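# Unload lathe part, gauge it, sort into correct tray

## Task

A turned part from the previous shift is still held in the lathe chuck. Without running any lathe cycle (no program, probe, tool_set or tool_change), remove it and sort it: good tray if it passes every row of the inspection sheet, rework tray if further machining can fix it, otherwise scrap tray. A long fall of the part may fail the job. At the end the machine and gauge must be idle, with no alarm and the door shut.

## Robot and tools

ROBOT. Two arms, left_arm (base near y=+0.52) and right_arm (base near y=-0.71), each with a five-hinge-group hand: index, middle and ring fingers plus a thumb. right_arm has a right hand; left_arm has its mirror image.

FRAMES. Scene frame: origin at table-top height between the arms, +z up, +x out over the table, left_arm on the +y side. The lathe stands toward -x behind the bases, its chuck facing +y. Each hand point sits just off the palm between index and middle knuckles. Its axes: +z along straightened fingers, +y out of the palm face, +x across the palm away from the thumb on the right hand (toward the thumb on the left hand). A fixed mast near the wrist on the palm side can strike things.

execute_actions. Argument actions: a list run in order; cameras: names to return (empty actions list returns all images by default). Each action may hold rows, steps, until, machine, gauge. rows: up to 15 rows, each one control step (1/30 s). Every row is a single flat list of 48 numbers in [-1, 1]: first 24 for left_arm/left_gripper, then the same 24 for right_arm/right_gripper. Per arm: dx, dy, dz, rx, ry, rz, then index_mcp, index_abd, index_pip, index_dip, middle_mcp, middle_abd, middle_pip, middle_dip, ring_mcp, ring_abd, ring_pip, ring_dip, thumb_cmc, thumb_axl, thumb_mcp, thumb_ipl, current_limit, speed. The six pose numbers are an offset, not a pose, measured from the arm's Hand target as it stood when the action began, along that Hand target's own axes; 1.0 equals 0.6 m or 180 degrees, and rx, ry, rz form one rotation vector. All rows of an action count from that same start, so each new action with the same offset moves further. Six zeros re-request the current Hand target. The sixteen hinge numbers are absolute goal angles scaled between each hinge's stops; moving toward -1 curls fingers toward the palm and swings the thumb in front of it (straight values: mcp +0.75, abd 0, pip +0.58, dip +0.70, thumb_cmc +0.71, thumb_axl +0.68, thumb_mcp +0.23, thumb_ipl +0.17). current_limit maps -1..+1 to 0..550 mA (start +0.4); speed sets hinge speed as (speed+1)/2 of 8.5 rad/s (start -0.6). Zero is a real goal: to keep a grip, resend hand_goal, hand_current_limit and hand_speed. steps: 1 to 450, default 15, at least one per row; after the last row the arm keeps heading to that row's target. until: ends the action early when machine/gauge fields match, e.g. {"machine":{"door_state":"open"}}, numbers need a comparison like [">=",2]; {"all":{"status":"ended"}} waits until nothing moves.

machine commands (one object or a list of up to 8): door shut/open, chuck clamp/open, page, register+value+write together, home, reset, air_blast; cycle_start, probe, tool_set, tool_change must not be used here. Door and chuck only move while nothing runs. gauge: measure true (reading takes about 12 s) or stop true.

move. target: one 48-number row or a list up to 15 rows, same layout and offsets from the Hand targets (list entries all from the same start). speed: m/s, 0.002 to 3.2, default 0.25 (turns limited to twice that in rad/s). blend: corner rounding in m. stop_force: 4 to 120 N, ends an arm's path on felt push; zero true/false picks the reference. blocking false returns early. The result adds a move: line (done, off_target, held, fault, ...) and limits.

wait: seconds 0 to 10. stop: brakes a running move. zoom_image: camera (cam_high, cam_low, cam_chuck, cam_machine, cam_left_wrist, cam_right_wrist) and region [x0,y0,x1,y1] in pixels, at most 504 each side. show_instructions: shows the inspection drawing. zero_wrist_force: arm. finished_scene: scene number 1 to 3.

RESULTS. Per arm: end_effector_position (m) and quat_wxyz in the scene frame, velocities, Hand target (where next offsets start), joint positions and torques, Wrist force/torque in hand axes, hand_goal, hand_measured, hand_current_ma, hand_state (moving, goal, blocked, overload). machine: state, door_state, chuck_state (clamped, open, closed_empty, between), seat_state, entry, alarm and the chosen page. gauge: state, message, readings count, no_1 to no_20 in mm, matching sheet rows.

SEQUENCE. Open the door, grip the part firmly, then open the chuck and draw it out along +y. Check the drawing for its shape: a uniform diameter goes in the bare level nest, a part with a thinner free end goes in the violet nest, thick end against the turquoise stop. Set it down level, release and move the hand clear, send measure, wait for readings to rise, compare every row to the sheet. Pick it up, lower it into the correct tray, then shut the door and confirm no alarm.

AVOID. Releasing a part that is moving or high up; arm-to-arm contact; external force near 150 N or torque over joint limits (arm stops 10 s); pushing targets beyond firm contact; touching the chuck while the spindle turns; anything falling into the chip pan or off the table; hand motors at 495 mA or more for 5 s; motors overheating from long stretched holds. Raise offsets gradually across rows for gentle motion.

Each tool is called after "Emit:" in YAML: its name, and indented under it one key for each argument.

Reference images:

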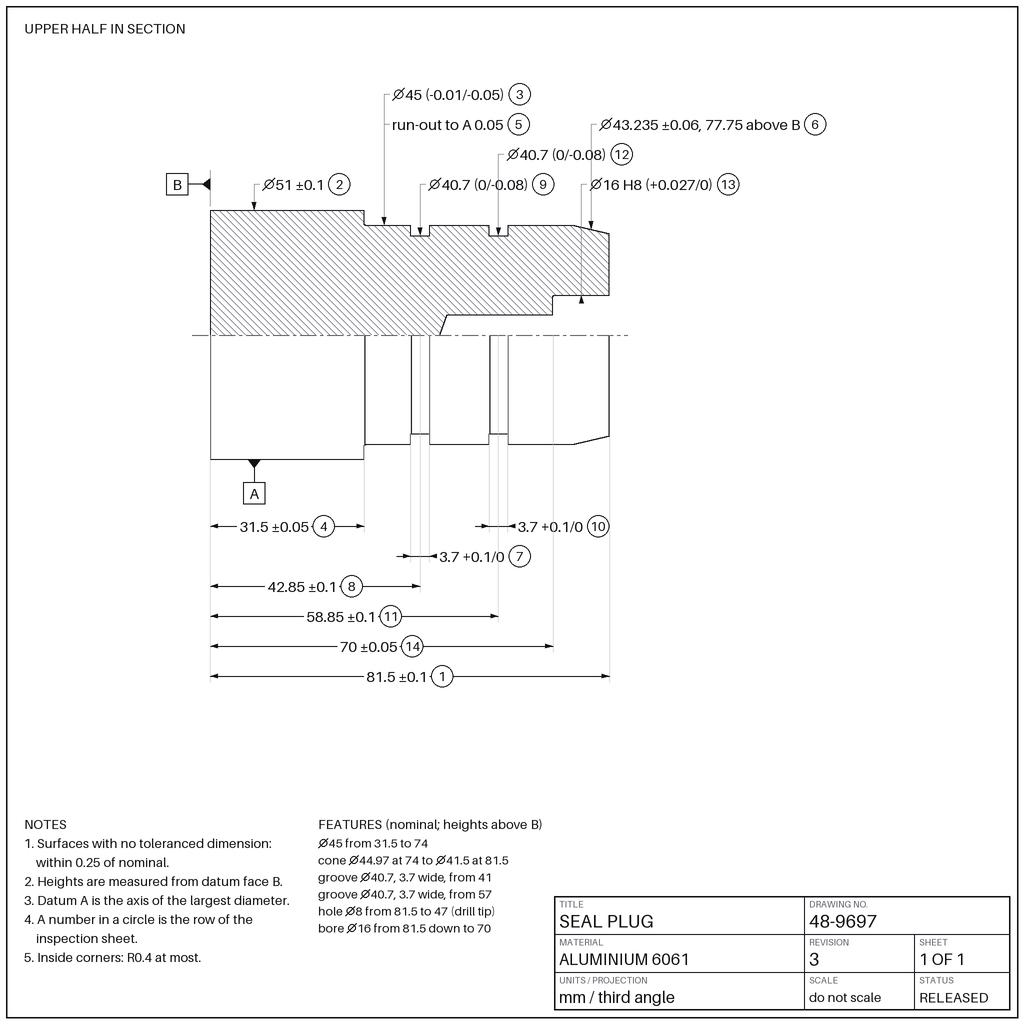

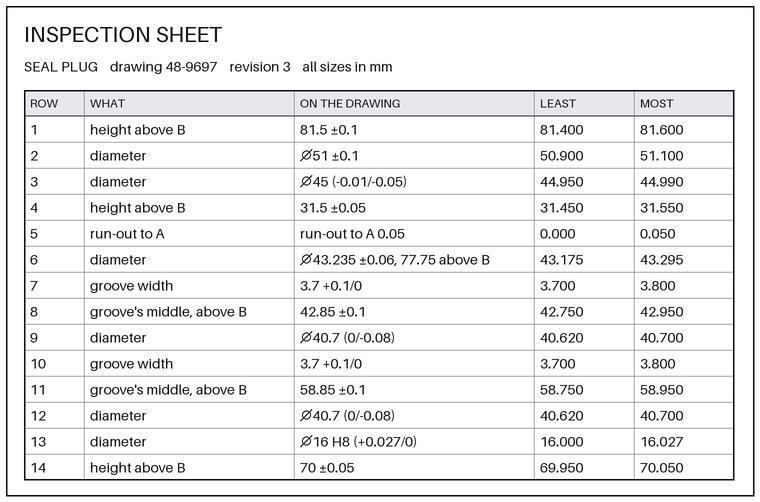

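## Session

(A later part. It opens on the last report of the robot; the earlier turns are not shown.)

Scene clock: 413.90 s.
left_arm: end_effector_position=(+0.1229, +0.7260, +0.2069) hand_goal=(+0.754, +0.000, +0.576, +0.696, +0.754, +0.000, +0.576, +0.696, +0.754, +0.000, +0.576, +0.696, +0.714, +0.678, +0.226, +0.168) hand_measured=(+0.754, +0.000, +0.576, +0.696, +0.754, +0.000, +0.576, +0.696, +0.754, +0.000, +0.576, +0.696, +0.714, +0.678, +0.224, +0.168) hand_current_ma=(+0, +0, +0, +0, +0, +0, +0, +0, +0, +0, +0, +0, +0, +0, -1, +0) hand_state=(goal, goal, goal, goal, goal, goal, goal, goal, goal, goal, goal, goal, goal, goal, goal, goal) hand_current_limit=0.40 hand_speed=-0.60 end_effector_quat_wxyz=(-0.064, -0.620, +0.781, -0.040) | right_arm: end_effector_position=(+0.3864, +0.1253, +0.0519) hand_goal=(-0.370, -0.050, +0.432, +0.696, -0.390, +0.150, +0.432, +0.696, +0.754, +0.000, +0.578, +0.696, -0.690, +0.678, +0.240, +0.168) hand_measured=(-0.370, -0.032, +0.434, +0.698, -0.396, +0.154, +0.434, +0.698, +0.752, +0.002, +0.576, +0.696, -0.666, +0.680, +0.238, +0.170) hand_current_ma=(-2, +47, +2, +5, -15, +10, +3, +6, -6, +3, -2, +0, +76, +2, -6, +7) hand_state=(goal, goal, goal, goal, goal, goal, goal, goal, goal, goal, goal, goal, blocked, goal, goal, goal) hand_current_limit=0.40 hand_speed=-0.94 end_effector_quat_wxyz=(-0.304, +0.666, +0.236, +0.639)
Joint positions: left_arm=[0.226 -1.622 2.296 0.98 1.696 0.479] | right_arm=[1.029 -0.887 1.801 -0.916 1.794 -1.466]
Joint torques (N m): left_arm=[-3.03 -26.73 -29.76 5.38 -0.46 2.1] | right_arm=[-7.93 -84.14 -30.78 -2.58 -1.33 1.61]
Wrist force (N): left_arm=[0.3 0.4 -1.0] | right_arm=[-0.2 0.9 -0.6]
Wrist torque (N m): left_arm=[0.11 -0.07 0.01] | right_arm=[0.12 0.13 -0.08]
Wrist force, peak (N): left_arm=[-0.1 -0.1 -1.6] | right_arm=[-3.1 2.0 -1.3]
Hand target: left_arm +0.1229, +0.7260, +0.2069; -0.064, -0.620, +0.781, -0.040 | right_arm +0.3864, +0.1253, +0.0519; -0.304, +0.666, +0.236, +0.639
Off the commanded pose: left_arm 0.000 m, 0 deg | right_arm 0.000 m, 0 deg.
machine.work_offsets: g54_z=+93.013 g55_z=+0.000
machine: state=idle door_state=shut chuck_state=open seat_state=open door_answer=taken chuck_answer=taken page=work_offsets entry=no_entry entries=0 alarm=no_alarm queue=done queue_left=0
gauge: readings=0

Emit:
move:
  target: [0,0,0,0,0,0,0.754,0,0.576,0.696,0.754,0,0.576,0.696,0.754,0,0.576,0.696,0.714,0.678,0.226,0.168,0.4,-0.6,-0.0116,0.0012,0,0,0,0,-0.37,-0.05,0.431,0.696,-0.39,0.15,0.431,0.696,0.753,0,0.577,0.696,-0.7,0.677,0.24,0.168,0.4,-0.94]
  speed: 0.02
  stop_force: 5

Emit:
execute_actions:
  actions:
    - {"rows":[[0,0,0,0,0,0,0.754,0,0.576,0.696,0.754,0,0.576,0.696,0.754,0,0.576,0.696,0.714,0.678,0.226,0.168,0.4,-0.6,0,0,0,0,0,0,-0.45,-0.05,0.42,0.69,-0.47,0.15,0.42,0.69,0.753,0,0.577,0.696,-0.7,0.677,0.16,0.168,0.1,-0.85]],"steps":40}
  cameras: ["cam_low","cam_high"]

Emit:
zoom_image:
  camera: "cam_low"
  region: [180, 262, 230, 312]

Emit:
zoom_image:
  camera: "cam_high"
  region: [250, 125, 310, 185]

Scene clock: 420.47 s.
left_arm: end_effector_position=(+0.1229, +0.7260, +0.2069) hand_goal=(+0.754, +0.000, +0.576, +0.696, +0.754, +0.000, +0.576, +0.696, +0.754, +0.000, +0.576, +0.696, +0.714, +0.678, +0.226, +0.168) hand_measured=(+0.754, +0.000, +0.576, +0.696, +0.754, +0.000, +0.576, +0.696, +0.754, +0.000, +0.576, +0.696, +0.714, +0.678, +0.224, +0.168) hand_current_ma=(+0, +0, +0, +0, +0, +0, +0, +0, +0, +0, +0, +0, +0, +0, -1, +0) hand_state=(goal, goal, goal, goal, goal, goal, goal, goal, goal, goal, goal, goal, goal, goal, goal, goal) hand_current_limit=0.40 hand_speed=-0.60 end_effector_quat_wxyz=(-0.064, -0.620, +0.781, -0.040) | right_arm: end_effector_position=(+0.3864, +0.1253, +0.0449) hand_goal=(-0.370, -0.050, +0.432, +0.696, -0.390, +0.150, +0.432, +0.696, +0.754, +0.000, +0.578, +0.696, -0.700, +0.678, +0.240, +0.168) hand_measured=(-0.370, -0.032, +0.434, +0.698, -0.396, +0.154, +0.434, +0.698, +0.752, +0.002, +0.576, +0.696, -0.676, +0.680, +0.238, +0.170) hand_current_ma=(-1, +46, +2, +5, -15, +10, +3, +6, -6, +3, -2, +0, +76, +2, -6, +7) hand_state=(goal, goal, goal, goal, goal, goal, goal, goal, goal, goal, goal, goal, blocked, goal, goal, goal) hand_current_limit=0.40 hand_speed=-0.94 end_effector_quat_wxyz=(-0.304, +0.666, +0.236, +0.639)
Joint positions: left_arm=[0.226 -1.622 2.296 0.98 1.696 0.479] | right_arm=[1.029 -0.878 1.802 -0.925 1.794 -1.466]
Joint torques (N m): left_arm=[-3.23 -24.86 -30.07 5.48 -0.48 2.14] | right_arm=[0.23 -89.27 -27.22 1.01 0.59 1.4]
Wrist force (N): left_arm=[-0.3 0.4 -1.1] | right_arm=[-0.3 1.5 -1.2]
Wrist torque (N m): left_arm=[0.13 0.01 -0.05] | right_arm=[0.25 0.15 -0.08]
Wrist force, peak (N): left_arm=[0.2 0.3 -1.5] | right_arm=[-0.4 2.2 -1.0]
Hand target: left_arm +0.1229, +0.7260, +0.2069; -0.064, -0.620, +0.781, -0.040 | right_arm +0.3864, +0.1253, +0.0449; -0.304, +0.666, +0.236, +0.639
Off the commanded pose: left_arm 0.000 m, 0 deg | right_arm 0.000 m, 0 deg.
machine.work_offsets: g54_z=+93.013 g55_z=+0.000
machine: state=idle door_state=shut chuck_state=open seat_state=open door_answer=taken chuck_answer=taken page=work_offsets entry=no_entry entries=0 alarm=no_alarm queue=done queue_left=0
gauge: readings=0
move: done

Scene clock: 422.00 s.
left_arm: end_effector_position=(+0.1229, +0.7260, +0.2069) hand_goal=(+0.754, +0.000, +0.576, +0.696, +0.754, +0.000, +0.576, +0.696, +0.754, +0.000, +0.576, +0.696, +0.714, +0.678, +0.226, +0.168) hand_measured=(+0.754, +0.000, +0.576, +0.696, +0.754, +0.000, +0.576, +0.696, +0.754, +0.000, +0.576, +0.696, +0.714, +0.678, +0.224, +0.168) hand_current_ma=(+0, +0, +0, +0, +0, +0, +0, +0, +0, +0, +0, +0, +0, +0, -1, +0) hand_state=(goal, goal, goal, goal, goal, goal, goal, goal, goal, goal, goal, goal, goal, goal, goal, goal) hand_current_limit=0.40 hand_speed=-0.60 end_effector_quat_wxyz=(-0.064, -0.620, +0.781, -0.040) | right_arm: end_effector_position=(+0.3864, +0.1253, +0.0449) hand_goal=(-0.450, -0.050, +0.420, +0.690, -0.470, +0.150, +0.420, +0.690, +0.754, +0.000, +0.578, +0.696, -0.700, +0.678, +0.160, +0.168) hand_measured=(-0.412, -0.032, +0.430, +0.694, -0.430, +0.154, +0.430, +0.694, +0.752, +0.002, +0.576, +0.696, -0.676, +0.680, +0.202, +0.176) hand_current_ma=(+142, +46, +29, +9, +148, +9, +25, +11, -6, +3, -2, +0, +75, +2, +196, +29) hand_state=(blocked, goal, goal, goal, blocked, goal, goal, goal, goal, goal, goal, goal, blocked, goal, blocked, goal) hand_current_limit=0.10 hand_speed=-0.85 end_effector_quat_wxyz=(-0.304, +0.666, +0.236, +0.639)
Joint positions: left_arm=[0.226 -1.622 2.296 0.98 1.696 0.479] | right_arm=[1.029 -0.878 1.802 -0.925 1.794 -1.466]
Joint torques (N m): left_arm=[-3.28 -26 -29.44 5.19 -0.52 2.24] | right_arm=[6.8 -88.5 -31.87 1.06 1.77 1.22]
Wrist force (N): left_arm=[0.2 0.2 -1.3] | right_arm=[-0.3 0.9 -0.1]
Wrist torque (N m): left_arm=[0.12 -0.05 0.00] | right_arm=[0.17 0.15 -0.07]
Wrist force, peak (N): left_arm=[-0.1 0.5 -1.5] | right_arm=[-0.5 1.8 -0.9]
Hand target: left_arm +0.1229, +0.7260, +0.2069; -0.064, -0.620, +0.781, -0.040 | right_arm +0.3864, +0.1253, +0.0449; -0.304, +0.666, +0.236, +0.639
Off the commanded pose: left_arm 0.000 m, 0 deg | right_arm 0.000 m, 0 deg.
machine.work_offsets: g54_z=+93.013 g55_z=+0.000
machine: state=idle door_state=shut chuck_state=open seat_state=open door_answer=taken chuck_answer=taken page=work_offsets entry=no_entry entries=0 alarm=no_alarm queue=done queue_left=0
gauge: readings=0
Images, in order (width x height): cam_high 504x504, cam_low 504x504.

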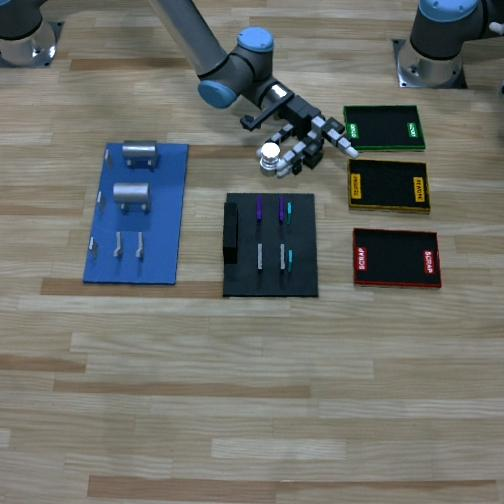

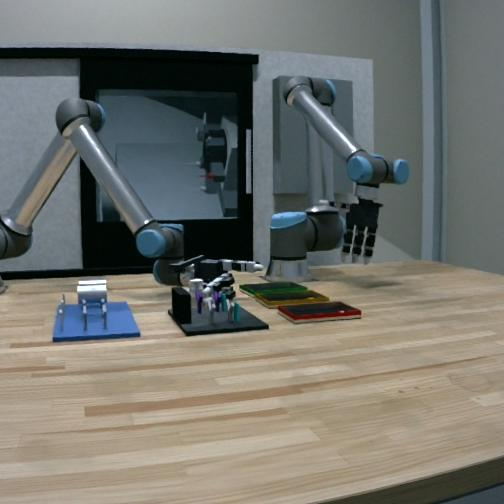

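Scaled by 10.080 from the camera's 504x504 image, which has a finer 720x720 frame.

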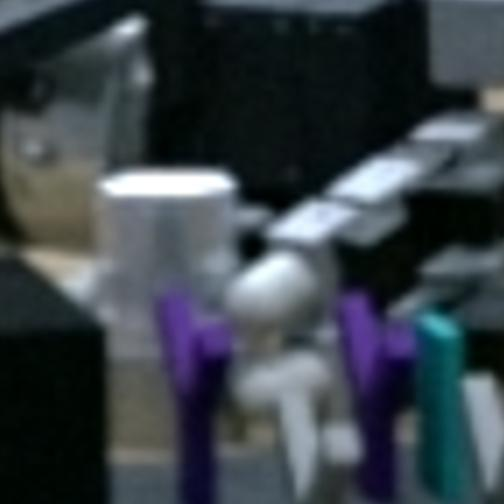

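Scaled by 8.400 from the camera's 504x504 image, which has a finer 720x720 frame.

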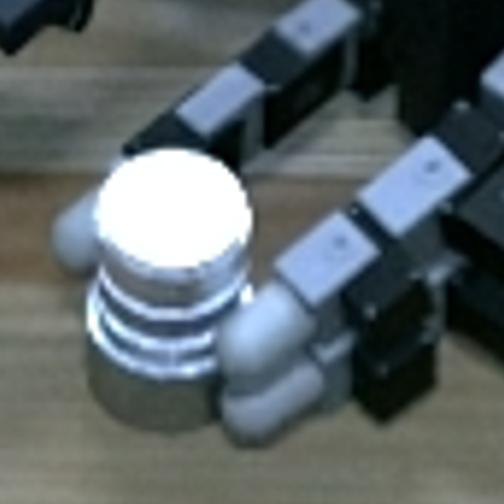

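Emit:
execute_actions:
  actions:
    - {"rows":[[0,0,0,0,0,0,0.754,0,0.576,0.696,0.754,0,0.576,0.696,0.754,0,0.576,0.696,0.714,0.678,0.226,0.168,0.4,-0.6,0,0,0,0,0,0,-0.465,-0.05,0.41,0.68,-0.525,0.15,0.41,0.68,0.753,0,0.577,0.696,-0.715,0.677,0.03,0.12,0.75,-0.85]],"steps":50}

Emit:
move:
  target: [0,0,0,0,0,0,0.754,0,0.576,0.696,0.754,0,0.576,0.696,0.754,0,0.576,0.696,0.714,0.678,0.226,0.168,0.4,-0.6,0.15,-0.0155,0,0,0,0,-0.465,-0.05,0.41,0.68,-0.525,0.15,0.41,0.68,0.753,0,0.577,0.696,-0.715,0.677,0.03,0.12,0.75,-0.85]
  speed: 0.06
  cameras: ["cam_high","cam_low"]

Emit:
zoom_image:
  camera: "cam_low"
  region: [180, 232, 230, 282]

Scene clock: 431.97 s.
left_arm: end_effector_position=(+0.1229, +0.7260, +0.2069) hand_goal=(+0.754, +0.000, +0.576, +0.696, +0.754, +0.000, +0.576, +0.696, +0.754, +0.000, +0.576, +0.696, +0.714, +0.678, +0.226, +0.168) hand_measured=(+0.754, +0.000, +0.576, +0.696, +0.754, +0.000, +0.576, +0.696, +0.754, +0.000, +0.576, +0.696, +0.714, +0.678, +0.224, +0.168) hand_current_ma=(+0, +0, +0, +0, +0, +0, +0, +0, +0, +0, +0, +0, +0, +0, -1, +0) hand_state=(goal, goal, goal, goal, goal, goal, goal, goal, goal, goal, goal, goal, goal, goal, goal, goal) hand_current_limit=0.40 hand_speed=-0.60 end_effector_quat_wxyz=(-0.064, -0.620, +0.781, -0.040) | right_arm: end_effector_position=(+0.3864, +0.1253, +0.0449) hand_goal=(-0.464, -0.050, +0.410, +0.680, -0.524, +0.150, +0.410, +0.680, +0.754, +0.000, +0.578, +0.696, -0.714, +0.678, +0.030, +0.120) hand_measured=(-0.414, -0.032, +0.430, +0.694, -0.436, +0.154, +0.434, +0.694, +0.752, +0.002, +0.576, +0.696, -0.678, +0.680, +0.200, +0.172) hand_current_ma=(+197, +46, +63, +40, +371, +9, +74, +43, -6, +3, -2, +0, +127, +2, +481, +263) hand_state=(blocked, goal, blocked, goal, blocked, goal, blocked, goal, goal, goal, goal, goal, blocked, goal, blocked, blocked) hand_current_limit=0.75 hand_speed=-0.85 end_effector_quat_wxyz=(-0.304, +0.666, +0.236, +0.639)
Joint positions: left_arm=[0.226 -1.622 2.296 0.98 1.696 0.479] | right_arm=[1.029 -0.878 1.802 -0.925 1.794 -1.466]
Joint torques (N m): left_arm=[-2.97 -26.7 -29.18 5.36 -0.37 2.35] | right_arm=[13.7 -84.15 -34.98 0.84 1.46 -1.36]
Wrist force (N): left_arm=[-0.4 0.5 -1.1] | right_arm=[-0.4 1.9 -1.2]
Wrist torque (N m): left_arm=[0.14 0.03 -0.06] | right_arm=[0.27 0.16 -0.04]
Wrist force, peak (N): left_arm=[-0.5 0.4 -1.6] | right_arm=[-0.5 1.8 -1.5]
Hand target: left_arm +0.1229, +0.7260, +0.2069; -0.064, -0.620, +0.781, -0.040 | right_arm +0.3864, +0.1253, +0.0449; -0.304, +0.666, +0.236, +0.639
Off the commanded pose: left_arm 0.000 m, 0 deg | right_arm 0.000 m, 0 deg.
machine.work_offsets: g54_z=+93.013 g55_z=+0.000
machine: state=idle door_state=shut chuck_state=open seat_state=open door_answer=taken chuck_answer=taken page=work_offsets entry=no_entry entries=0 alarm=no_alarm queue=done queue_left=0
gauge: readings=0

Scene clock: 433.77 s.
left_arm: end_effector_position=(+0.1229, +0.7260, +0.2069) hand_goal=(+0.754, +0.000, +0.576, +0.696, +0.754, +0.000, +0.576, +0.696, +0.754, +0.000, +0.576, +0.696, +0.714, +0.678, +0.226, +0.168) hand_measured=(+0.754, +0.000, +0.576, +0.696, +0.754, +0.000, +0.576, +0.696, +0.754, +0.000, +0.576, +0.696, +0.714, +0.678, +0.224, +0.168) hand_current_ma=(+0, +0, +0, +0, +0, +0, +0, +0, +0, +0, +0, +0, +0, +0, -1, +0) hand_state=(goal, goal, goal, goal, goal, goal, goal, goal, goal, goal, goal, goal, goal, goal, goal, goal) hand_current_limit=0.40 hand_speed=-0.60 end_effector_quat_wxyz=(-0.064, -0.620, +0.781, -0.040) | right_arm: end_effector_position=(+0.3865, +0.1252, +0.1355) hand_goal=(-0.464, -0.050, +0.410, +0.680, -0.524, +0.150, +0.410, +0.680, +0.754, +0.000, +0.578, +0.696, -0.714, +0.678, +0.030, +0.120) hand_measured=(-0.414, -0.026, +0.430, +0.694, -0.438, +0.162, +0.434, +0.694, +0.752, +0.002, +0.576, +0.696, -0.672, +0.680, +0.200, +0.172) hand_current_ma=(+197, +66, +64, +40, +366, +31, +80, +44, -6, +3, -2, +0, +154, +3, +481, +263) hand_state=(blocked, blocked, blocked, goal, blocked, goal, blocked, goal, goal, goal, goal, goal, blocked, goal, blocked, blocked) hand_current_limit=0.75 hand_speed=-0.85 end_effector_quat_wxyz=(-0.304, +0.666, +0.236, +0.639)
Joint positions: left_arm=[0.226 -1.622 2.296 0.98 1.696 0.479] | right_arm=[1.029 -0.993 1.786 -0.794 1.793 -1.467]
Joint torques (N m): left_arm=[-2.27 -26.04 -30.31 5.37 -0.36 2.14] | right_arm=[-17.21 -62.53 -33.28 -4.82 -1.61 -0.89]
Wrist force (N): left_arm=[0.0 0.1 -1.0] | right_arm=[-3.9 1.8 -0.4]
Wrist torque (N m): left_arm=[0.08 -0.02 -0.02] | right_arm=[0.18 0.27 0.08]
Wrist force, peak (N): left_arm=[-0.5 0.7 -1.3] | right_arm=[-5.2 1.8 -0.9]
Hand target: left_arm +0.1229, +0.7260, +0.2069; -0.064, -0.620, +0.781, -0.040 | right_arm +0.3865, +0.1251, +0.1353; -0.304, +0.666, +0.236, +0.639
Off the commanded pose: left_arm 0.000 m, 0 deg | right_arm 0.000 m, 0 deg.
machine.work_offsets: g54_z=+93.013 g55_z=+0.000
machine: state=idle door_state=shut chuck_state=open seat_state=open door_answer=taken chuck_answer=taken page=work_offsets entry=no_entry entries=0 alarm=no_alarm queue=done queue_left=0
gauge: readings=0
move: done
Images, in order (width x height): cam_high 504x504, cam_low 504x504.

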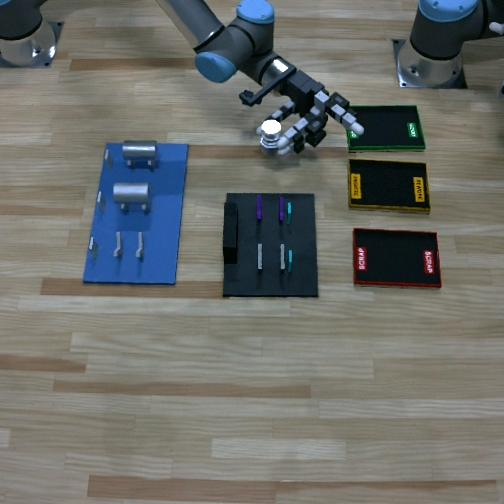

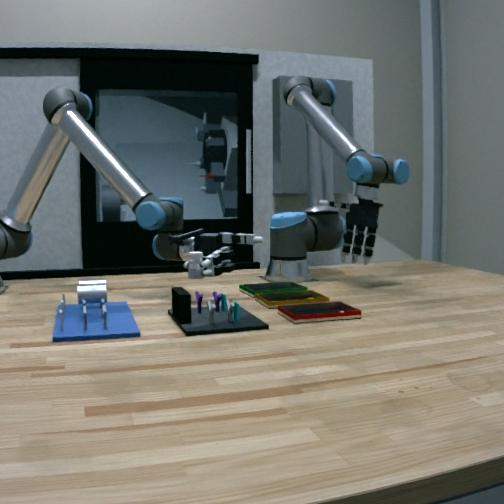

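Scaled by 10.080 from the camera's 504x504 image, which has a finer 720x720 frame.

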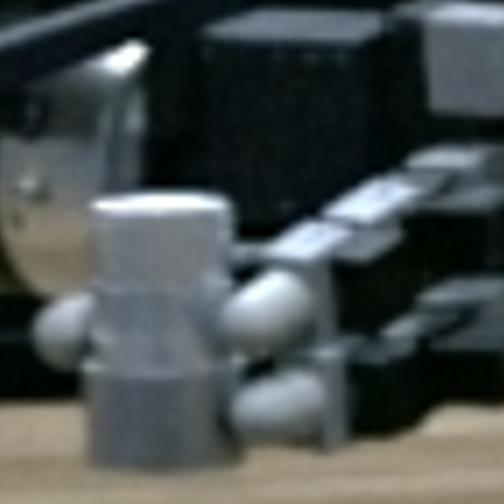

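Emit:
move:
  target: [0,0,0,0,0,0,0.754,0,0.576,0.696,0.754,0,0.576,0.696,0.754,0,0.576,0.696,0.714,0.678,0.226,0.168,0.4,-0.6,0.2239,0.0656,-0.0045,0,0,0.5,-0.465,-0.05,0.41,0.68,-0.525,0.15,0.41,0.68,0.753,0,0.577,0.696,-0.715,0.677,0.03,0.12,0.75,-0.85]
  speed: 0.2
  cameras: ["cam_high","cam_low","cam_right_wrist"]

Emit:
zoom_image:
  camera: "cam_high"
  region: [230, 80, 310, 160]

Emit:
zoom_image:
  camera: "cam_low"
  region: [170, 210, 250, 290]

Scene clock: 447.97 s.
left_arm: end_effector_position=(+0.1229, +0.7260, +0.2069) hand_goal=(+0.754, +0.000, +0.576, +0.696, +0.754, +0.000, +0.576, +0.696, +0.754, +0.000, +0.576, +0.696, +0.714, +0.678, +0.226, +0.168) hand_measured=(+0.754, +0.000, +0.576, +0.696, +0.754, +0.000, +0.576, +0.696, +0.754, +0.000, +0.576, +0.696, +0.714, +0.678, +0.224, +0.168) hand_current_ma=(+0, +0, +0, +0, +0, +0, +0, +0, +0, +0, +0, +0, +0, +0, -1, +0) hand_state=(goal, goal, goal, goal, goal, goal, goal, goal, goal, goal, goal, goal, goal, goal, goal, goal) hand_current_limit=0.40 hand_speed=-0.60 end_effector_quat_wxyz=(-0.064, -0.620, +0.781, -0.040) | right_arm: end_effector_position=(+0.4221, +0.0854, +0.2649) hand_goal=(-0.464, -0.050, +0.410, +0.680, -0.524, +0.150, +0.410, +0.680, +0.754, +0.000, +0.578, +0.696, -0.714, +0.678, +0.030, +0.120) hand_measured=(-0.462, -0.048, +0.414, +0.682, -0.438, +0.136, +0.446, +0.704, +0.748, +0.002, +0.576, +0.696, -0.702, +0.680, +0.192, +0.168) hand_current_ma=(+3, +5, +7, +6, +363, -35, +122, +75, -18, +3, -2, +0, +33, +3, +481, +249) hand_state=(goal, goal, goal, goal, blocked, goal, blocked, blocked, goal, goal, goal, goal, goal, goal, blocked, blocked) hand_current_limit=0.75 hand_speed=-0.85 end_effector_quat_wxyz=(+0.667, -0.638, +0.304, -0.237)
Joint positions: left_arm=[0.226 -1.622 2.296 0.98 1.696 0.479] | right_arm=[0.793 -1.262 1.81 -0.549 1.558 0.104]
Joint torques (N m): left_arm=[-3.38 -25.89 -29.63 5.63 -0.31 2.22] | right_arm=[16.74 -47.31 -43.84 -4.79 1.98 1.93]
Wrist force (N): left_arm=[0.3 0.4 -0.8] | right_arm=[1.8 6.6 -0.4]
Wrist torque (N m): left_arm=[0.10 -0.05 -0.01] | right_arm=[0.54 0.00 0.12]
Wrist force, peak (N): left_arm=[0.6 0.4 -1.4] | right_arm=[2.0 7.1 -0.5]
Hand target: left_arm +0.1229, +0.7260, +0.2069; -0.064, -0.620, +0.781, -0.040 | right_arm +0.4220, +0.0855, +0.2648; +0.667, -0.638, +0.304, -0.236
Off the commanded pose: left_arm 0.000 m, 0 deg | right_arm 0.000 m, 0 deg.
machine.work_offsets: g54_z=+93.013 g55_z=+0.000
machine: state=idle door_state=shut chuck_state=open seat_state=open door_answer=taken chuck_answer=taken page=work_offsets entry=no_entry entries=0 alarm=no_alarm queue=done queue_left=0
gauge: readings=0
move: done
camera_calibration:
cam_right_wrist: T_world_to_cam=[[-0.588296, 0.632581, -0.503735, 0.372224], [-0.782217, -0.287209, 0.552855, 0.152946], [0.205048, 0.719272, 0.663779, -0.204055], [0, 0, 0, 1]] pos_world=[0.380456, -0.0447635, 0.238393]
Images, in order (width x height): cam_high 504x504, cam_low 504x504, cam_right_wrist 504x504.

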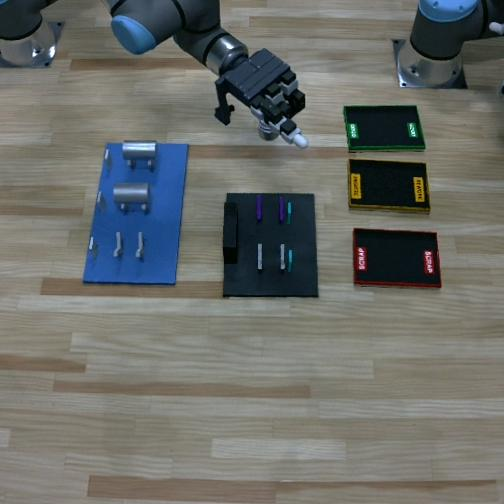

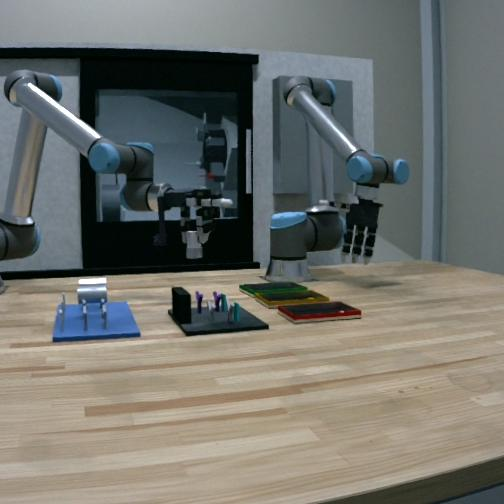

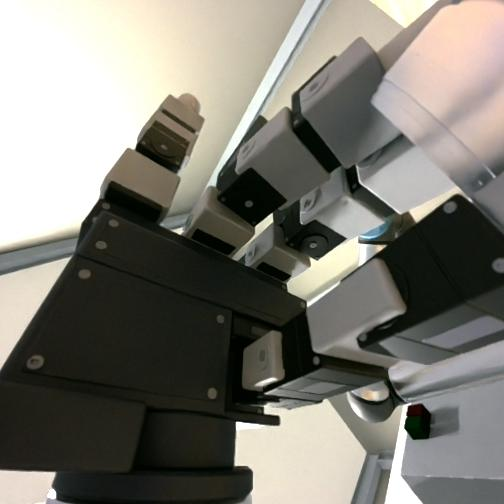

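Scaled by 6.300 from the camera's 504x504 image, which has a finer 720x720 frame.

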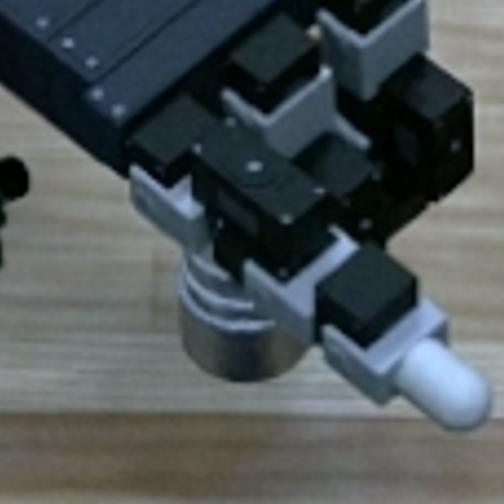

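Scaled by 6.300 from the camera's 504x504 image, which has a finer 720x720 frame.

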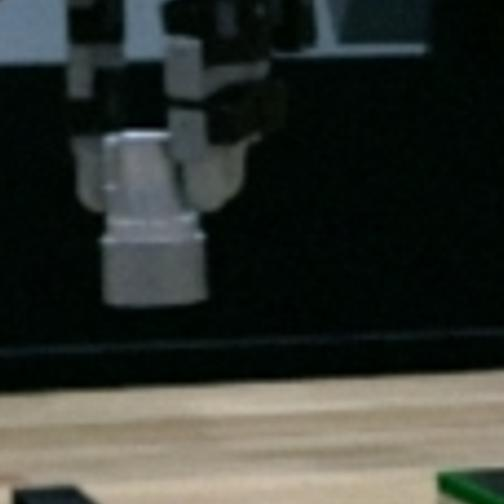

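Emit:
move:
  target: [0,0,0,0,0,0,0.754,0,0.576,0.696,0.754,0,0.576,0.696,0.754,0,0.576,0.696,0.714,0.678,0.226,0.168,0.4,-0.6,0.0251,0.2387,0,0,0,0,-0.465,-0.05,0.41,0.68,-0.525,0.15,0.41,0.68,0.753,0,0.577,0.696,-0.715,0.677,0.03,0.12,0.75,-0.85]
  speed: 0.08

Emit:
move:
  target: [0,0,0,0,0,0,0.754,0,0.576,0.696,0.754,0,0.576,0.696,0.754,0,0.576,0.696,0.714,0.678,0.226,0.168,0.4,-0.6,0.0061,0.058,0,0,0,0,-0.465,-0.05,0.41,0.68,-0.525,0.15,0.41,0.68,0.753,0,0.577,0.696,-0.715,0.677,0.03,0.12,0.75,-0.85]
  speed: 0.02
  stop_force: 4
  cameras: ["cam_high","cam_low"]

Emit:
zoom_image:
  camera: "cam_low"
  region: [165, 230, 245, 310]

Emit:
zoom_image:
  camera: "cam_high"
  region: [230, 110, 310, 190]

Scene clock: 482.17 s.
left_arm: end_effector_position=(+0.1229, +0.7260, +0.2069) hand_goal=(+0.754, +0.000, +0.576, +0.696, +0.754, +0.000, +0.576, +0.696, +0.754, +0.000, +0.576, +0.696, +0.714, +0.678, +0.226, +0.168) hand_measured=(+0.754, +0.000, +0.576, +0.696, +0.754, +0.000, +0.576, +0.696, +0.754, +0.000, +0.576, +0.696, +0.714, +0.678, +0.224, +0.168) hand_current_ma=(+0, +0, +0, +0, +0, +0, +0, +0, +0, +0, +0, +0, +0, +0, -1, +0) hand_state=(goal, goal, goal, goal, goal, goal, goal, goal, goal, goal, goal, goal, goal, goal, goal, goal) hand_current_limit=0.40 hand_speed=-0.60 end_effector_quat_wxyz=(-0.064, -0.620, +0.781, -0.040) | right_arm: end_effector_position=(+0.4221, +0.0855, +0.1206) hand_goal=(-0.464, -0.050, +0.410, +0.680, -0.524, +0.150, +0.410, +0.680, +0.754, +0.000, +0.578, +0.696, -0.714, +0.678, +0.030, +0.120) hand_measured=(-0.462, -0.048, +0.414, +0.682, -0.438, +0.136, +0.446, +0.704, +0.746, +0.002, +0.576, +0.696, -0.702, +0.680, +0.192, +0.168) hand_current_ma=(+3, +5, +7, +6, +363, -35, +122, +75, -20, +3, -2, +0, +33, +3, +481, +249) hand_state=(goal, goal, goal, goal, blocked, goal, blocked, blocked, goal, goal, goal, goal, goal, goal, blocked, blocked) hand_current_limit=0.75 hand_speed=-0.85 end_effector_quat_wxyz=(+0.667, -0.638, +0.304, -0.236)
Joint positions: left_arm=[0.226 -1.622 2.296 0.98 1.696 0.479] | right_arm=[0.793 -1.109 1.901 -0.793 1.558 0.105]
Joint torques (N m): left_arm=[-0.57 -25.65 -29.63 5.51 -0.36 2.11] | right_arm=[-8.07 -82.05 -46.24 0.21 -1.3 0.13]
Wrist force (N): left_arm=[0.2 0.0 -1.0] | right_arm=[1.7 7.0 -0.5]
Wrist torque (N m): left_arm=[0.07 -0.06 0.00] | right_arm=[0.63 0.02 0.12]
Wrist force, peak (N): left_arm=[0.3 0.1 -1.7] | right_arm=[2.0 8.4 -0.5]
Hand target: left_arm +0.1229, +0.7260, +0.2069; -0.064, -0.620, +0.781, -0.040 | right_arm +0.4221, +0.0856, +0.1208; +0.667, -0.638, +0.304, -0.236
Off the commanded pose: left_arm 0.000 m, 0 deg | right_arm 0.000 m, 0 deg.
machine.work_offsets: g54_z=+93.013 g55_z=+0.000
machine: state=idle door_state=shut chuck_state=open seat_state=open door_answer=taken chuck_answer=taken page=work_offsets entry=no_entry entries=0 alarm=no_alarm queue=done queue_left=0
gauge: readings=0
move: done

Scene clock: 483.87 s.
left_arm: end_effector_position=(+0.1229, +0.7260, +0.2069) hand_goal=(+0.754, +0.000, +0.576, +0.696, +0.754, +0.000, +0.576, +0.696, +0.754, +0.000, +0.576, +0.696, +0.714, +0.678, +0.226, +0.168) hand_measured=(+0.754, +0.000, +0.576, +0.696, +0.754, +0.000, +0.576, +0.696, +0.754, +0.000, +0.576, +0.696, +0.714, +0.678, +0.224, +0.168) hand_current_ma=(+0, +0, +0, +0, +0, +0, +0, +0, +0, +0, +0, +0, +0, +0, -1, +0) hand_state=(goal, goal, goal, goal, goal, goal, goal, goal, goal, goal, goal, goal, goal, goal, goal, goal) hand_current_limit=0.40 hand_speed=-0.60 end_effector_quat_wxyz=(-0.064, -0.620, +0.781, -0.040) | right_arm: end_effector_position=(+0.4222, +0.0856, +0.1099) hand_goal=(-0.464, -0.050, +0.410, +0.680, -0.524, +0.150, +0.410, +0.680, +0.754, +0.000, +0.578, +0.696, -0.714, +0.678, +0.030, +0.120) hand_measured=(-0.460, -0.048, +0.414, +0.682, -0.438, +0.138, +0.452, +0.706, +0.746, +0.002, +0.576, +0.696, -0.702, +0.680, +0.186, +0.164) hand_current_ma=(+8, +5, +8, +6, +363, -29, +148, +85, -21, +3, -2, +0, +37, +3, +481, +224) hand_state=(goal, goal, goal, goal, blocked, goal, blocked, blocked, goal, goal, goal, goal, goal, goal, blocked, blocked) hand_current_limit=0.75 hand_speed=-0.85 end_effector_quat_wxyz=(+0.667, -0.638, +0.304, -0.237)
Joint positions: left_arm=[0.226 -1.622 2.296 0.98 1.696 0.479] | right_arm=[0.793 -1.096 1.906 -0.811 1.558 0.105]
Joint torques (N m): left_arm=[-2.7 -25.35 -30.33 5.63 -0.49 1.98] | right_arm=[-10.11 -82.52 -45.83 -2.41 -1.47 0.2]
Wrist force (N): left_arm=[-0.2 0.4 -1.0] | right_arm=[1.8 7.4 -1.0]
Wrist torque (N m): left_arm=[0.12 0.00 -0.03] | right_arm=[0.71 0.02 0.12]
Wrist force, peak (N): left_arm=[-0.1 0.3 -1.7] | right_arm=[1.3 7.8 -1.1]
Hand target: left_arm +0.1229, +0.7260, +0.2069; -0.064, -0.620, +0.781, -0.040 | right_arm +0.4222, +0.0856, +0.1099; +0.667, -0.638, +0.304, -0.237 (not the last commanded pose)
Off the commanded pose: left_arm 0.000 m, 0 deg | right_arm 0.024 m, 0 deg.
machine.work_offsets: g54_z=+93.013 g55_z=+0.000
machine: state=idle door_state=shut chuck_state=open seat_state=open door_answer=taken chuck_answer=taken page=work_offsets entry=no_entry entries=0 alarm=no_alarm queue=done queue_left=0
gauge: readings=0
move: contact (right_arm)
Images, in order (width x height): cam_high 504x504, cam_low 504x504.

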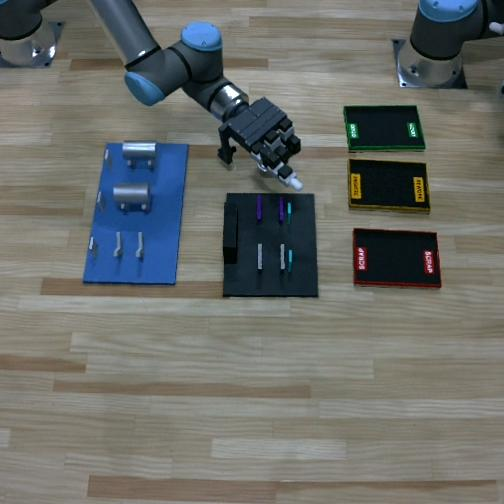

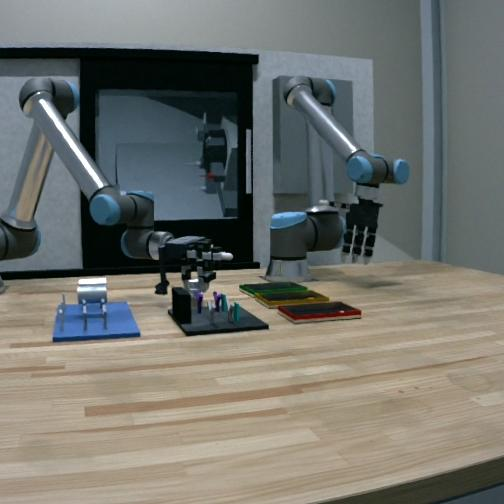

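Scaled by 6.300 from the camera's 504x504 image, which has a finer 720x720 frame.

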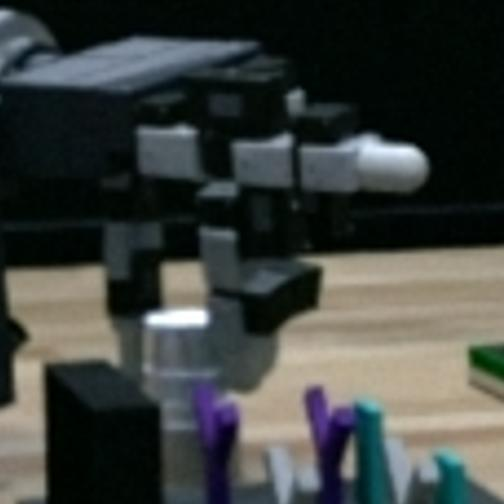

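Scaled by 6.300 from the camera's 504x504 image, which has a finer 720x720 frame.

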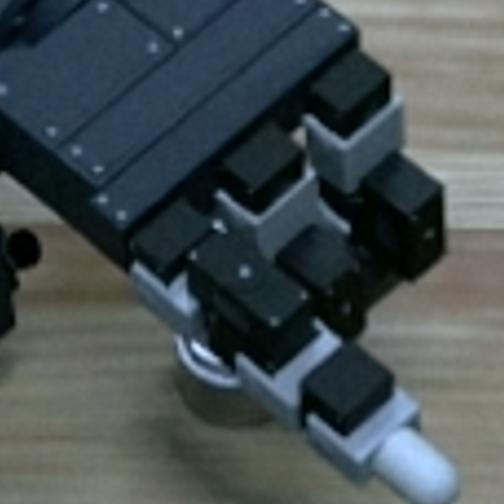

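Emit:
move:
  target: [0,0,0,0,0,0,0.754,0,0.576,0.696,0.754,0,0.576,0.696,0.754,0,0.576,0.696,0.714,0.678,0.226,0.168,0.4,-0.6,0.0019,0.0182,0,0,0,0,-0.465,-0.05,0.41,0.68,-0.525,0.15,0.41,0.68,0.753,0,0.577,0.696,-0.715,0.677,0.03,0.12,0.75,-0.85]
  speed: 0.01
  stop_force: 4

Scene clock: 488.60 s.
left_arm: end_effector_position=(+0.1229, +0.7260, +0.2069) hand_goal=(+0.754, +0.000, +0.576, +0.696, +0.754, +0.000, +0.576, +0.696, +0.754, +0.000, +0.576, +0.696, +0.714, +0.678, +0.226, +0.168) hand_measured=(+0.754, +0.000, +0.576, +0.696, +0.754, +0.000, +0.576, +0.696, +0.754, +0.000, +0.576, +0.696, +0.714, +0.678, +0.224, +0.168) hand_current_ma=(+0, +0, +0, +0, +0, +0, +0, +0, +0, +0, +0, +0, +0, +0, -1, +0) hand_state=(goal, goal, goal, goal, goal, goal, goal, goal, goal, goal, goal, goal, goal, goal, goal, goal) hand_current_limit=0.40 hand_speed=-0.60 end_effector_quat_wxyz=(-0.064, -0.620, +0.781, -0.040) | right_arm: end_effector_position=(+0.4223, +0.0857, +0.1093) hand_goal=(-0.464, -0.050, +0.410, +0.680, -0.524, +0.150, +0.410, +0.680, +0.754, +0.000, +0.578, +0.696, -0.714, +0.678, +0.030, +0.120) hand_measured=(-0.460, -0.048, +0.414, +0.682, -0.438, +0.138, +0.452, +0.706, +0.746, +0.002, +0.576, +0.696, -0.702, +0.680, +0.186, +0.164) hand_current_ma=(+9, +5, +8, +6, +363, -29, +148, +85, -21, +3, -2, +0, +37, +3, +481, +224) hand_state=(goal, goal, goal, goal, blocked, goal, blocked, blocked, goal, goal, goal, goal, goal, goal, blocked, blocked) hand_current_limit=0.75 hand_speed=-0.85 end_effector_quat_wxyz=(+0.667, -0.638, +0.304, -0.237)
Joint positions: left_arm=[0.226 -1.622 2.296 0.98 1.696 0.479] | right_arm=[0.793 -1.095 1.906 -0.813 1.558 0.105]
Joint torques (N m): left_arm=[-3.23 -26.97 -29.49 5.47 -0.14 1.98] | right_arm=[-9.18 -80.82 -44 0.26 -1.38 0.22]
Wrist force (N): left_arm=[-0.1 -0.1 -0.6] | right_arm=[1.1 5.6 -1.2]
Wrist torque (N m): left_arm=[0.02 0.00 -0.03] | right_arm=[0.60 0.10 0.06]
Wrist force, peak (N): left_arm=[-0.3 0.4 -1.5] | right_arm=[1.7 7.4 -0.7]
Hand target: left_arm +0.1229, +0.7260, +0.2069; -0.064, -0.620, +0.781, -0.040 | right_arm +0.4223, +0.0857, +0.1093; +0.667, -0.638, +0.304, -0.237 (not the last commanded pose)
Off the commanded pose: left_arm 0.000 m, 0 deg | right_arm 0.010 m, 0 deg.
machine.work_offsets: g54_z=+93.013 g55_z=+0.000
machine: state=idle door_state=shut chuck_state=open seat_state=open door_answer=taken chuck_answer=taken page=work_offsets entry=no_entry entries=0 alarm=no_alarm queue=done queue_left=0
gauge: readings=0
move: contact (right_arm)

Emit:
execute_actions:
  actions:
    - {"rows":[[0,0,0,0,0,0,0.754,0,0.576,0.696,0.754,0,0.576,0.696,0.754,0,0.576,0.696,0.714,0.678,0.226,0.168,0.4,-0.6,0.0002,0.0017,0,0,0,0,-0.465,-0.05,0.41,0.68,-0.525,0.15,0.41,0.68,0.753,0,0.577,0.696,-0.715,0.677,0.03,0.12,0.75,-0.85]],"steps":15}
    - {"rows":[[0,0,0,0,0,0,0.754,0,0.576,0.696,0.754,0,0.576,0.696,0.754,0,0.576,0.696,0.714,0.678,0.226,0.168,0.4,-0.6,0,0,0,0,0,0,-0.33,-0.05,0.431,0.696,-0.33,0.15,0.431,0.696,0.753,0,0.577,0.696,-0.65,0.677,0.3,0.168,0.4,-0.94]],"steps":80}

Emit:
move:
  target: [0,0,0,0,0,0,0.754,0,0.576,0.696,0.754,0,0.576,0.696,0.754,0,0.576,0.696,0.714,0.678,0.226,0.168,0.4,-0.6,-0.0218,-0.2072,0,0,0,0,-0.31,-0.05,0.431,0.696,-0.31,0.15,0.431,0.696,0.753,0,0.577,0.696,-0.65,0.677,0.32,0.168,0.4,-0.9]
  speed: 0.06
  cameras: ["cam_high","cam_low"]

Emit:
zoom_image:
  camera: "cam_low"
  region: [165, 230, 245, 310]

Emit:
zoom_image:
  camera: "cam_high"
  region: [230, 110, 310, 190]

Scene clock: 496.83 s.
left_arm: end_effector_position=(+0.1229, +0.7260, +0.2069) hand_goal=(+0.754, +0.000, +0.576, +0.696, +0.754, +0.000, +0.576, +0.696, +0.754, +0.000, +0.576, +0.696, +0.714, +0.678, +0.226, +0.168) hand_measured=(+0.754, +0.000, +0.576, +0.696, +0.754, +0.000, +0.576, +0.696, +0.754, +0.000, +0.576, +0.696, +0.714, +0.678, +0.224, +0.168) hand_current_ma=(+0, +0, +0, +0, +0, +0, +0, +0, +0, +0, +0, +0, +0, +0, -1, +0) hand_state=(goal, goal, goal, goal, goal, goal, goal, goal, goal, goal, goal, goal, goal, goal, goal, goal) hand_current_limit=0.40 hand_speed=-0.60 end_effector_quat_wxyz=(-0.064, -0.620, +0.781, -0.040) | right_arm: end_effector_position=(+0.4223, +0.0857, +0.1082) hand_goal=(-0.330, -0.050, +0.432, +0.696, -0.330, +0.150, +0.432, +0.696, +0.754, +0.000, +0.578, +0.696, -0.650, +0.678, +0.300, +0.168) hand_measured=(-0.332, -0.048, +0.430, +0.694, -0.342, +0.140, +0.432, +0.698, +0.746, +0.002, +0.576, +0.696, -0.654, +0.678, +0.296, +0.170) hand_current_ma=(-5, +5, -4, -5, -33, -24, +1, +5, -21, +3, -2, +0, -9, +1, -10, +6) hand_state=(goal, goal, goal, goal, goal, goal, goal, goal, goal, goal, goal, goal, goal, goal, goal, goal) hand_current_limit=0.40 hand_speed=-0.94 end_effector_quat_wxyz=(+0.667, -0.638, +0.304, -0.237)
Joint positions: left_arm=[0.226 -1.622 2.296 0.98 1.696 0.479] | right_arm=[0.793 -1.094 1.906 -0.814 1.558 0.105]
Joint torques (N m): left_arm=[-2.84 -25.01 -30.02 5.5 -0.33 2.22] | right_arm=[-12.53 -71.95 -40.5 -0.76 -1.75 0.31]
Wrist force (N): left_arm=[0.4 0.2 -1.2] | right_arm=[1.5 3.6 -1.2]
Wrist torque (N m): left_arm=[0.11 -0.08 0.01] | right_arm=[0.50 0.03 0.11]
Wrist force, peak (N): left_arm=[0.4 0.6 -1.4] | right_arm=[2.0 6.3 -0.8]
Hand target: left_arm +0.1229, +0.7260, +0.2069; -0.064, -0.620, +0.781, -0.040 | right_arm +0.4223, +0.0857, +0.1082; +0.667, -0.638, +0.304, -0.237
Off the commanded pose: left_arm 0.000 m, 0 deg | right_arm 0.000 m, 0 deg.
machine.work_offsets: g54_z=+93.013 g55_z=+0.000
machine: state=idle door_state=shut chuck_state=open seat_state=open door_answer=taken chuck_answer=taken page=work_offsets entry=no_entry entries=0 alarm=no_alarm queue=done queue_left=0
gauge: readings=0

Scene clock: 499.23 s.
left_arm: end_effector_position=(+0.1229, +0.7260, +0.2069) hand_goal=(+0.754, +0.000, +0.576, +0.696, +0.754, +0.000, +0.576, +0.696, +0.754, +0.000, +0.576, +0.696, +0.714, +0.678, +0.226, +0.168) hand_measured=(+0.754, +0.000, +0.576, +0.696, +0.754, +0.000, +0.576, +0.696, +0.754, +0.000, +0.576, +0.696, +0.714, +0.678, +0.224, +0.168) hand_current_ma=(+0, +0, +0, +0, +0, +0, +0, +0, +0, +0, +0, +0, +0, +0, -1, +0) hand_state=(goal, goal, goal, goal, goal, goal, goal, goal, goal, goal, goal, goal, goal, goal, goal, goal) hand_current_limit=0.40 hand_speed=-0.60 end_effector_quat_wxyz=(-0.064, -0.620, +0.781, -0.040) | right_arm: end_effector_position=(+0.4222, +0.0856, +0.2335) hand_goal=(-0.310, -0.050, +0.432, +0.696, -0.310, +0.150, +0.432, +0.696, +0.754, +0.000, +0.578, +0.696, -0.650, +0.678, +0.320, +0.168) hand_measured=(-0.312, -0.048, +0.430, +0.694, -0.322, +0.140, +0.432, +0.698, +0.746, +0.002, +0.576, +0.696, -0.654, +0.678, +0.316, +0.170) hand_current_ma=(-6, +5, -4, -5, -34, -24, +1, +5, -21, +3, -2, +0, -9, +1, -10, +6) hand_state=(goal, goal, goal, goal, goal, goal, goal, goal, goal, goal, goal, goal, goal, goal, goal, goal) hand_current_limit=0.40 hand_speed=-0.90 end_effector_quat_wxyz=(+0.667, -0.638, +0.304, -0.237)
Joint positions: left_arm=[0.226 -1.622 2.296 0.98 1.696 0.479] | right_arm=[0.793 -1.233 1.835 -0.604 1.558 0.105]
Joint torques (N m): left_arm=[-2.03 -25.92 -30.24 5.65 -0.29 2.08] | right_arm=[13.89 -47.51 -34.89 -4.31 1.61 1.25]
Wrist force (N): left_arm=[0.1 -0.2 -0.9] | right_arm=[1.5 3.7 -0.9]
Wrist torque (N m): left_arm=[0.03 -0.03 -0.01] | right_arm=[0.46 0.01 0.13]
Wrist force, peak (N): left_arm=[-0.1 0.5 -1.5] | right_arm=[1.7 4.5 -0.8]
Hand target: left_arm +0.1229, +0.7260, +0.2069; -0.064, -0.620, +0.781, -0.040 | right_arm +0.4221, +0.0856, +0.2333; +0.667, -0.638, +0.304, -0.237
Off the commanded pose: left_arm 0.000 m, 0 deg | right_arm 0.000 m, 0 deg.
machine.work_offsets: g54_z=+93.013 g55_z=+0.000
machine: state=idle door_state=shut chuck_state=open seat_state=open door_answer=taken chuck_answer=taken page=work_offsets entry=no_entry entries=0 alarm=no_alarm queue=done queue_left=0
gauge: readings=0
move: done
Images, in order (width x height): cam_high 504x504, cam_low 504x504.

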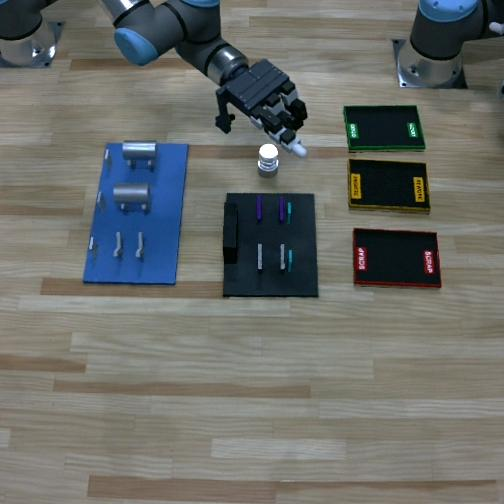

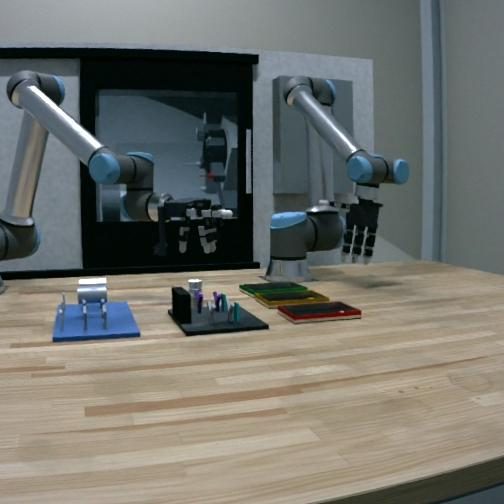

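Scaled by 6.300 from the camera's 504x504 image, which has a finer 720x720 frame.

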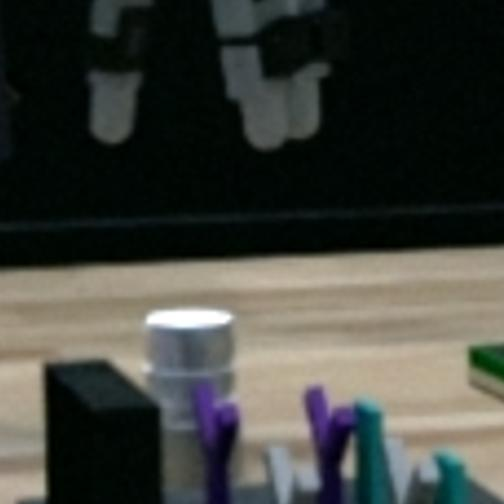

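Scaled by 6.300 from the camera's 504x504 image, which has a finer 720x720 frame.

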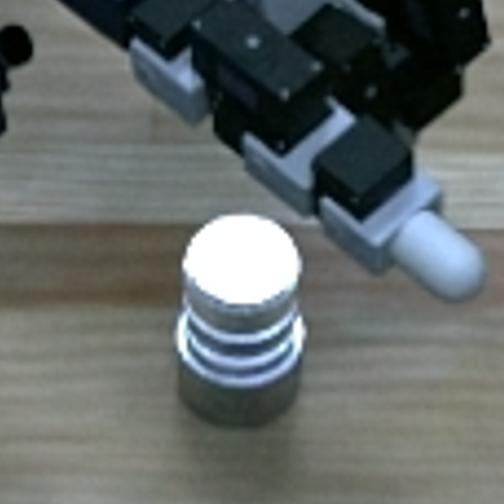

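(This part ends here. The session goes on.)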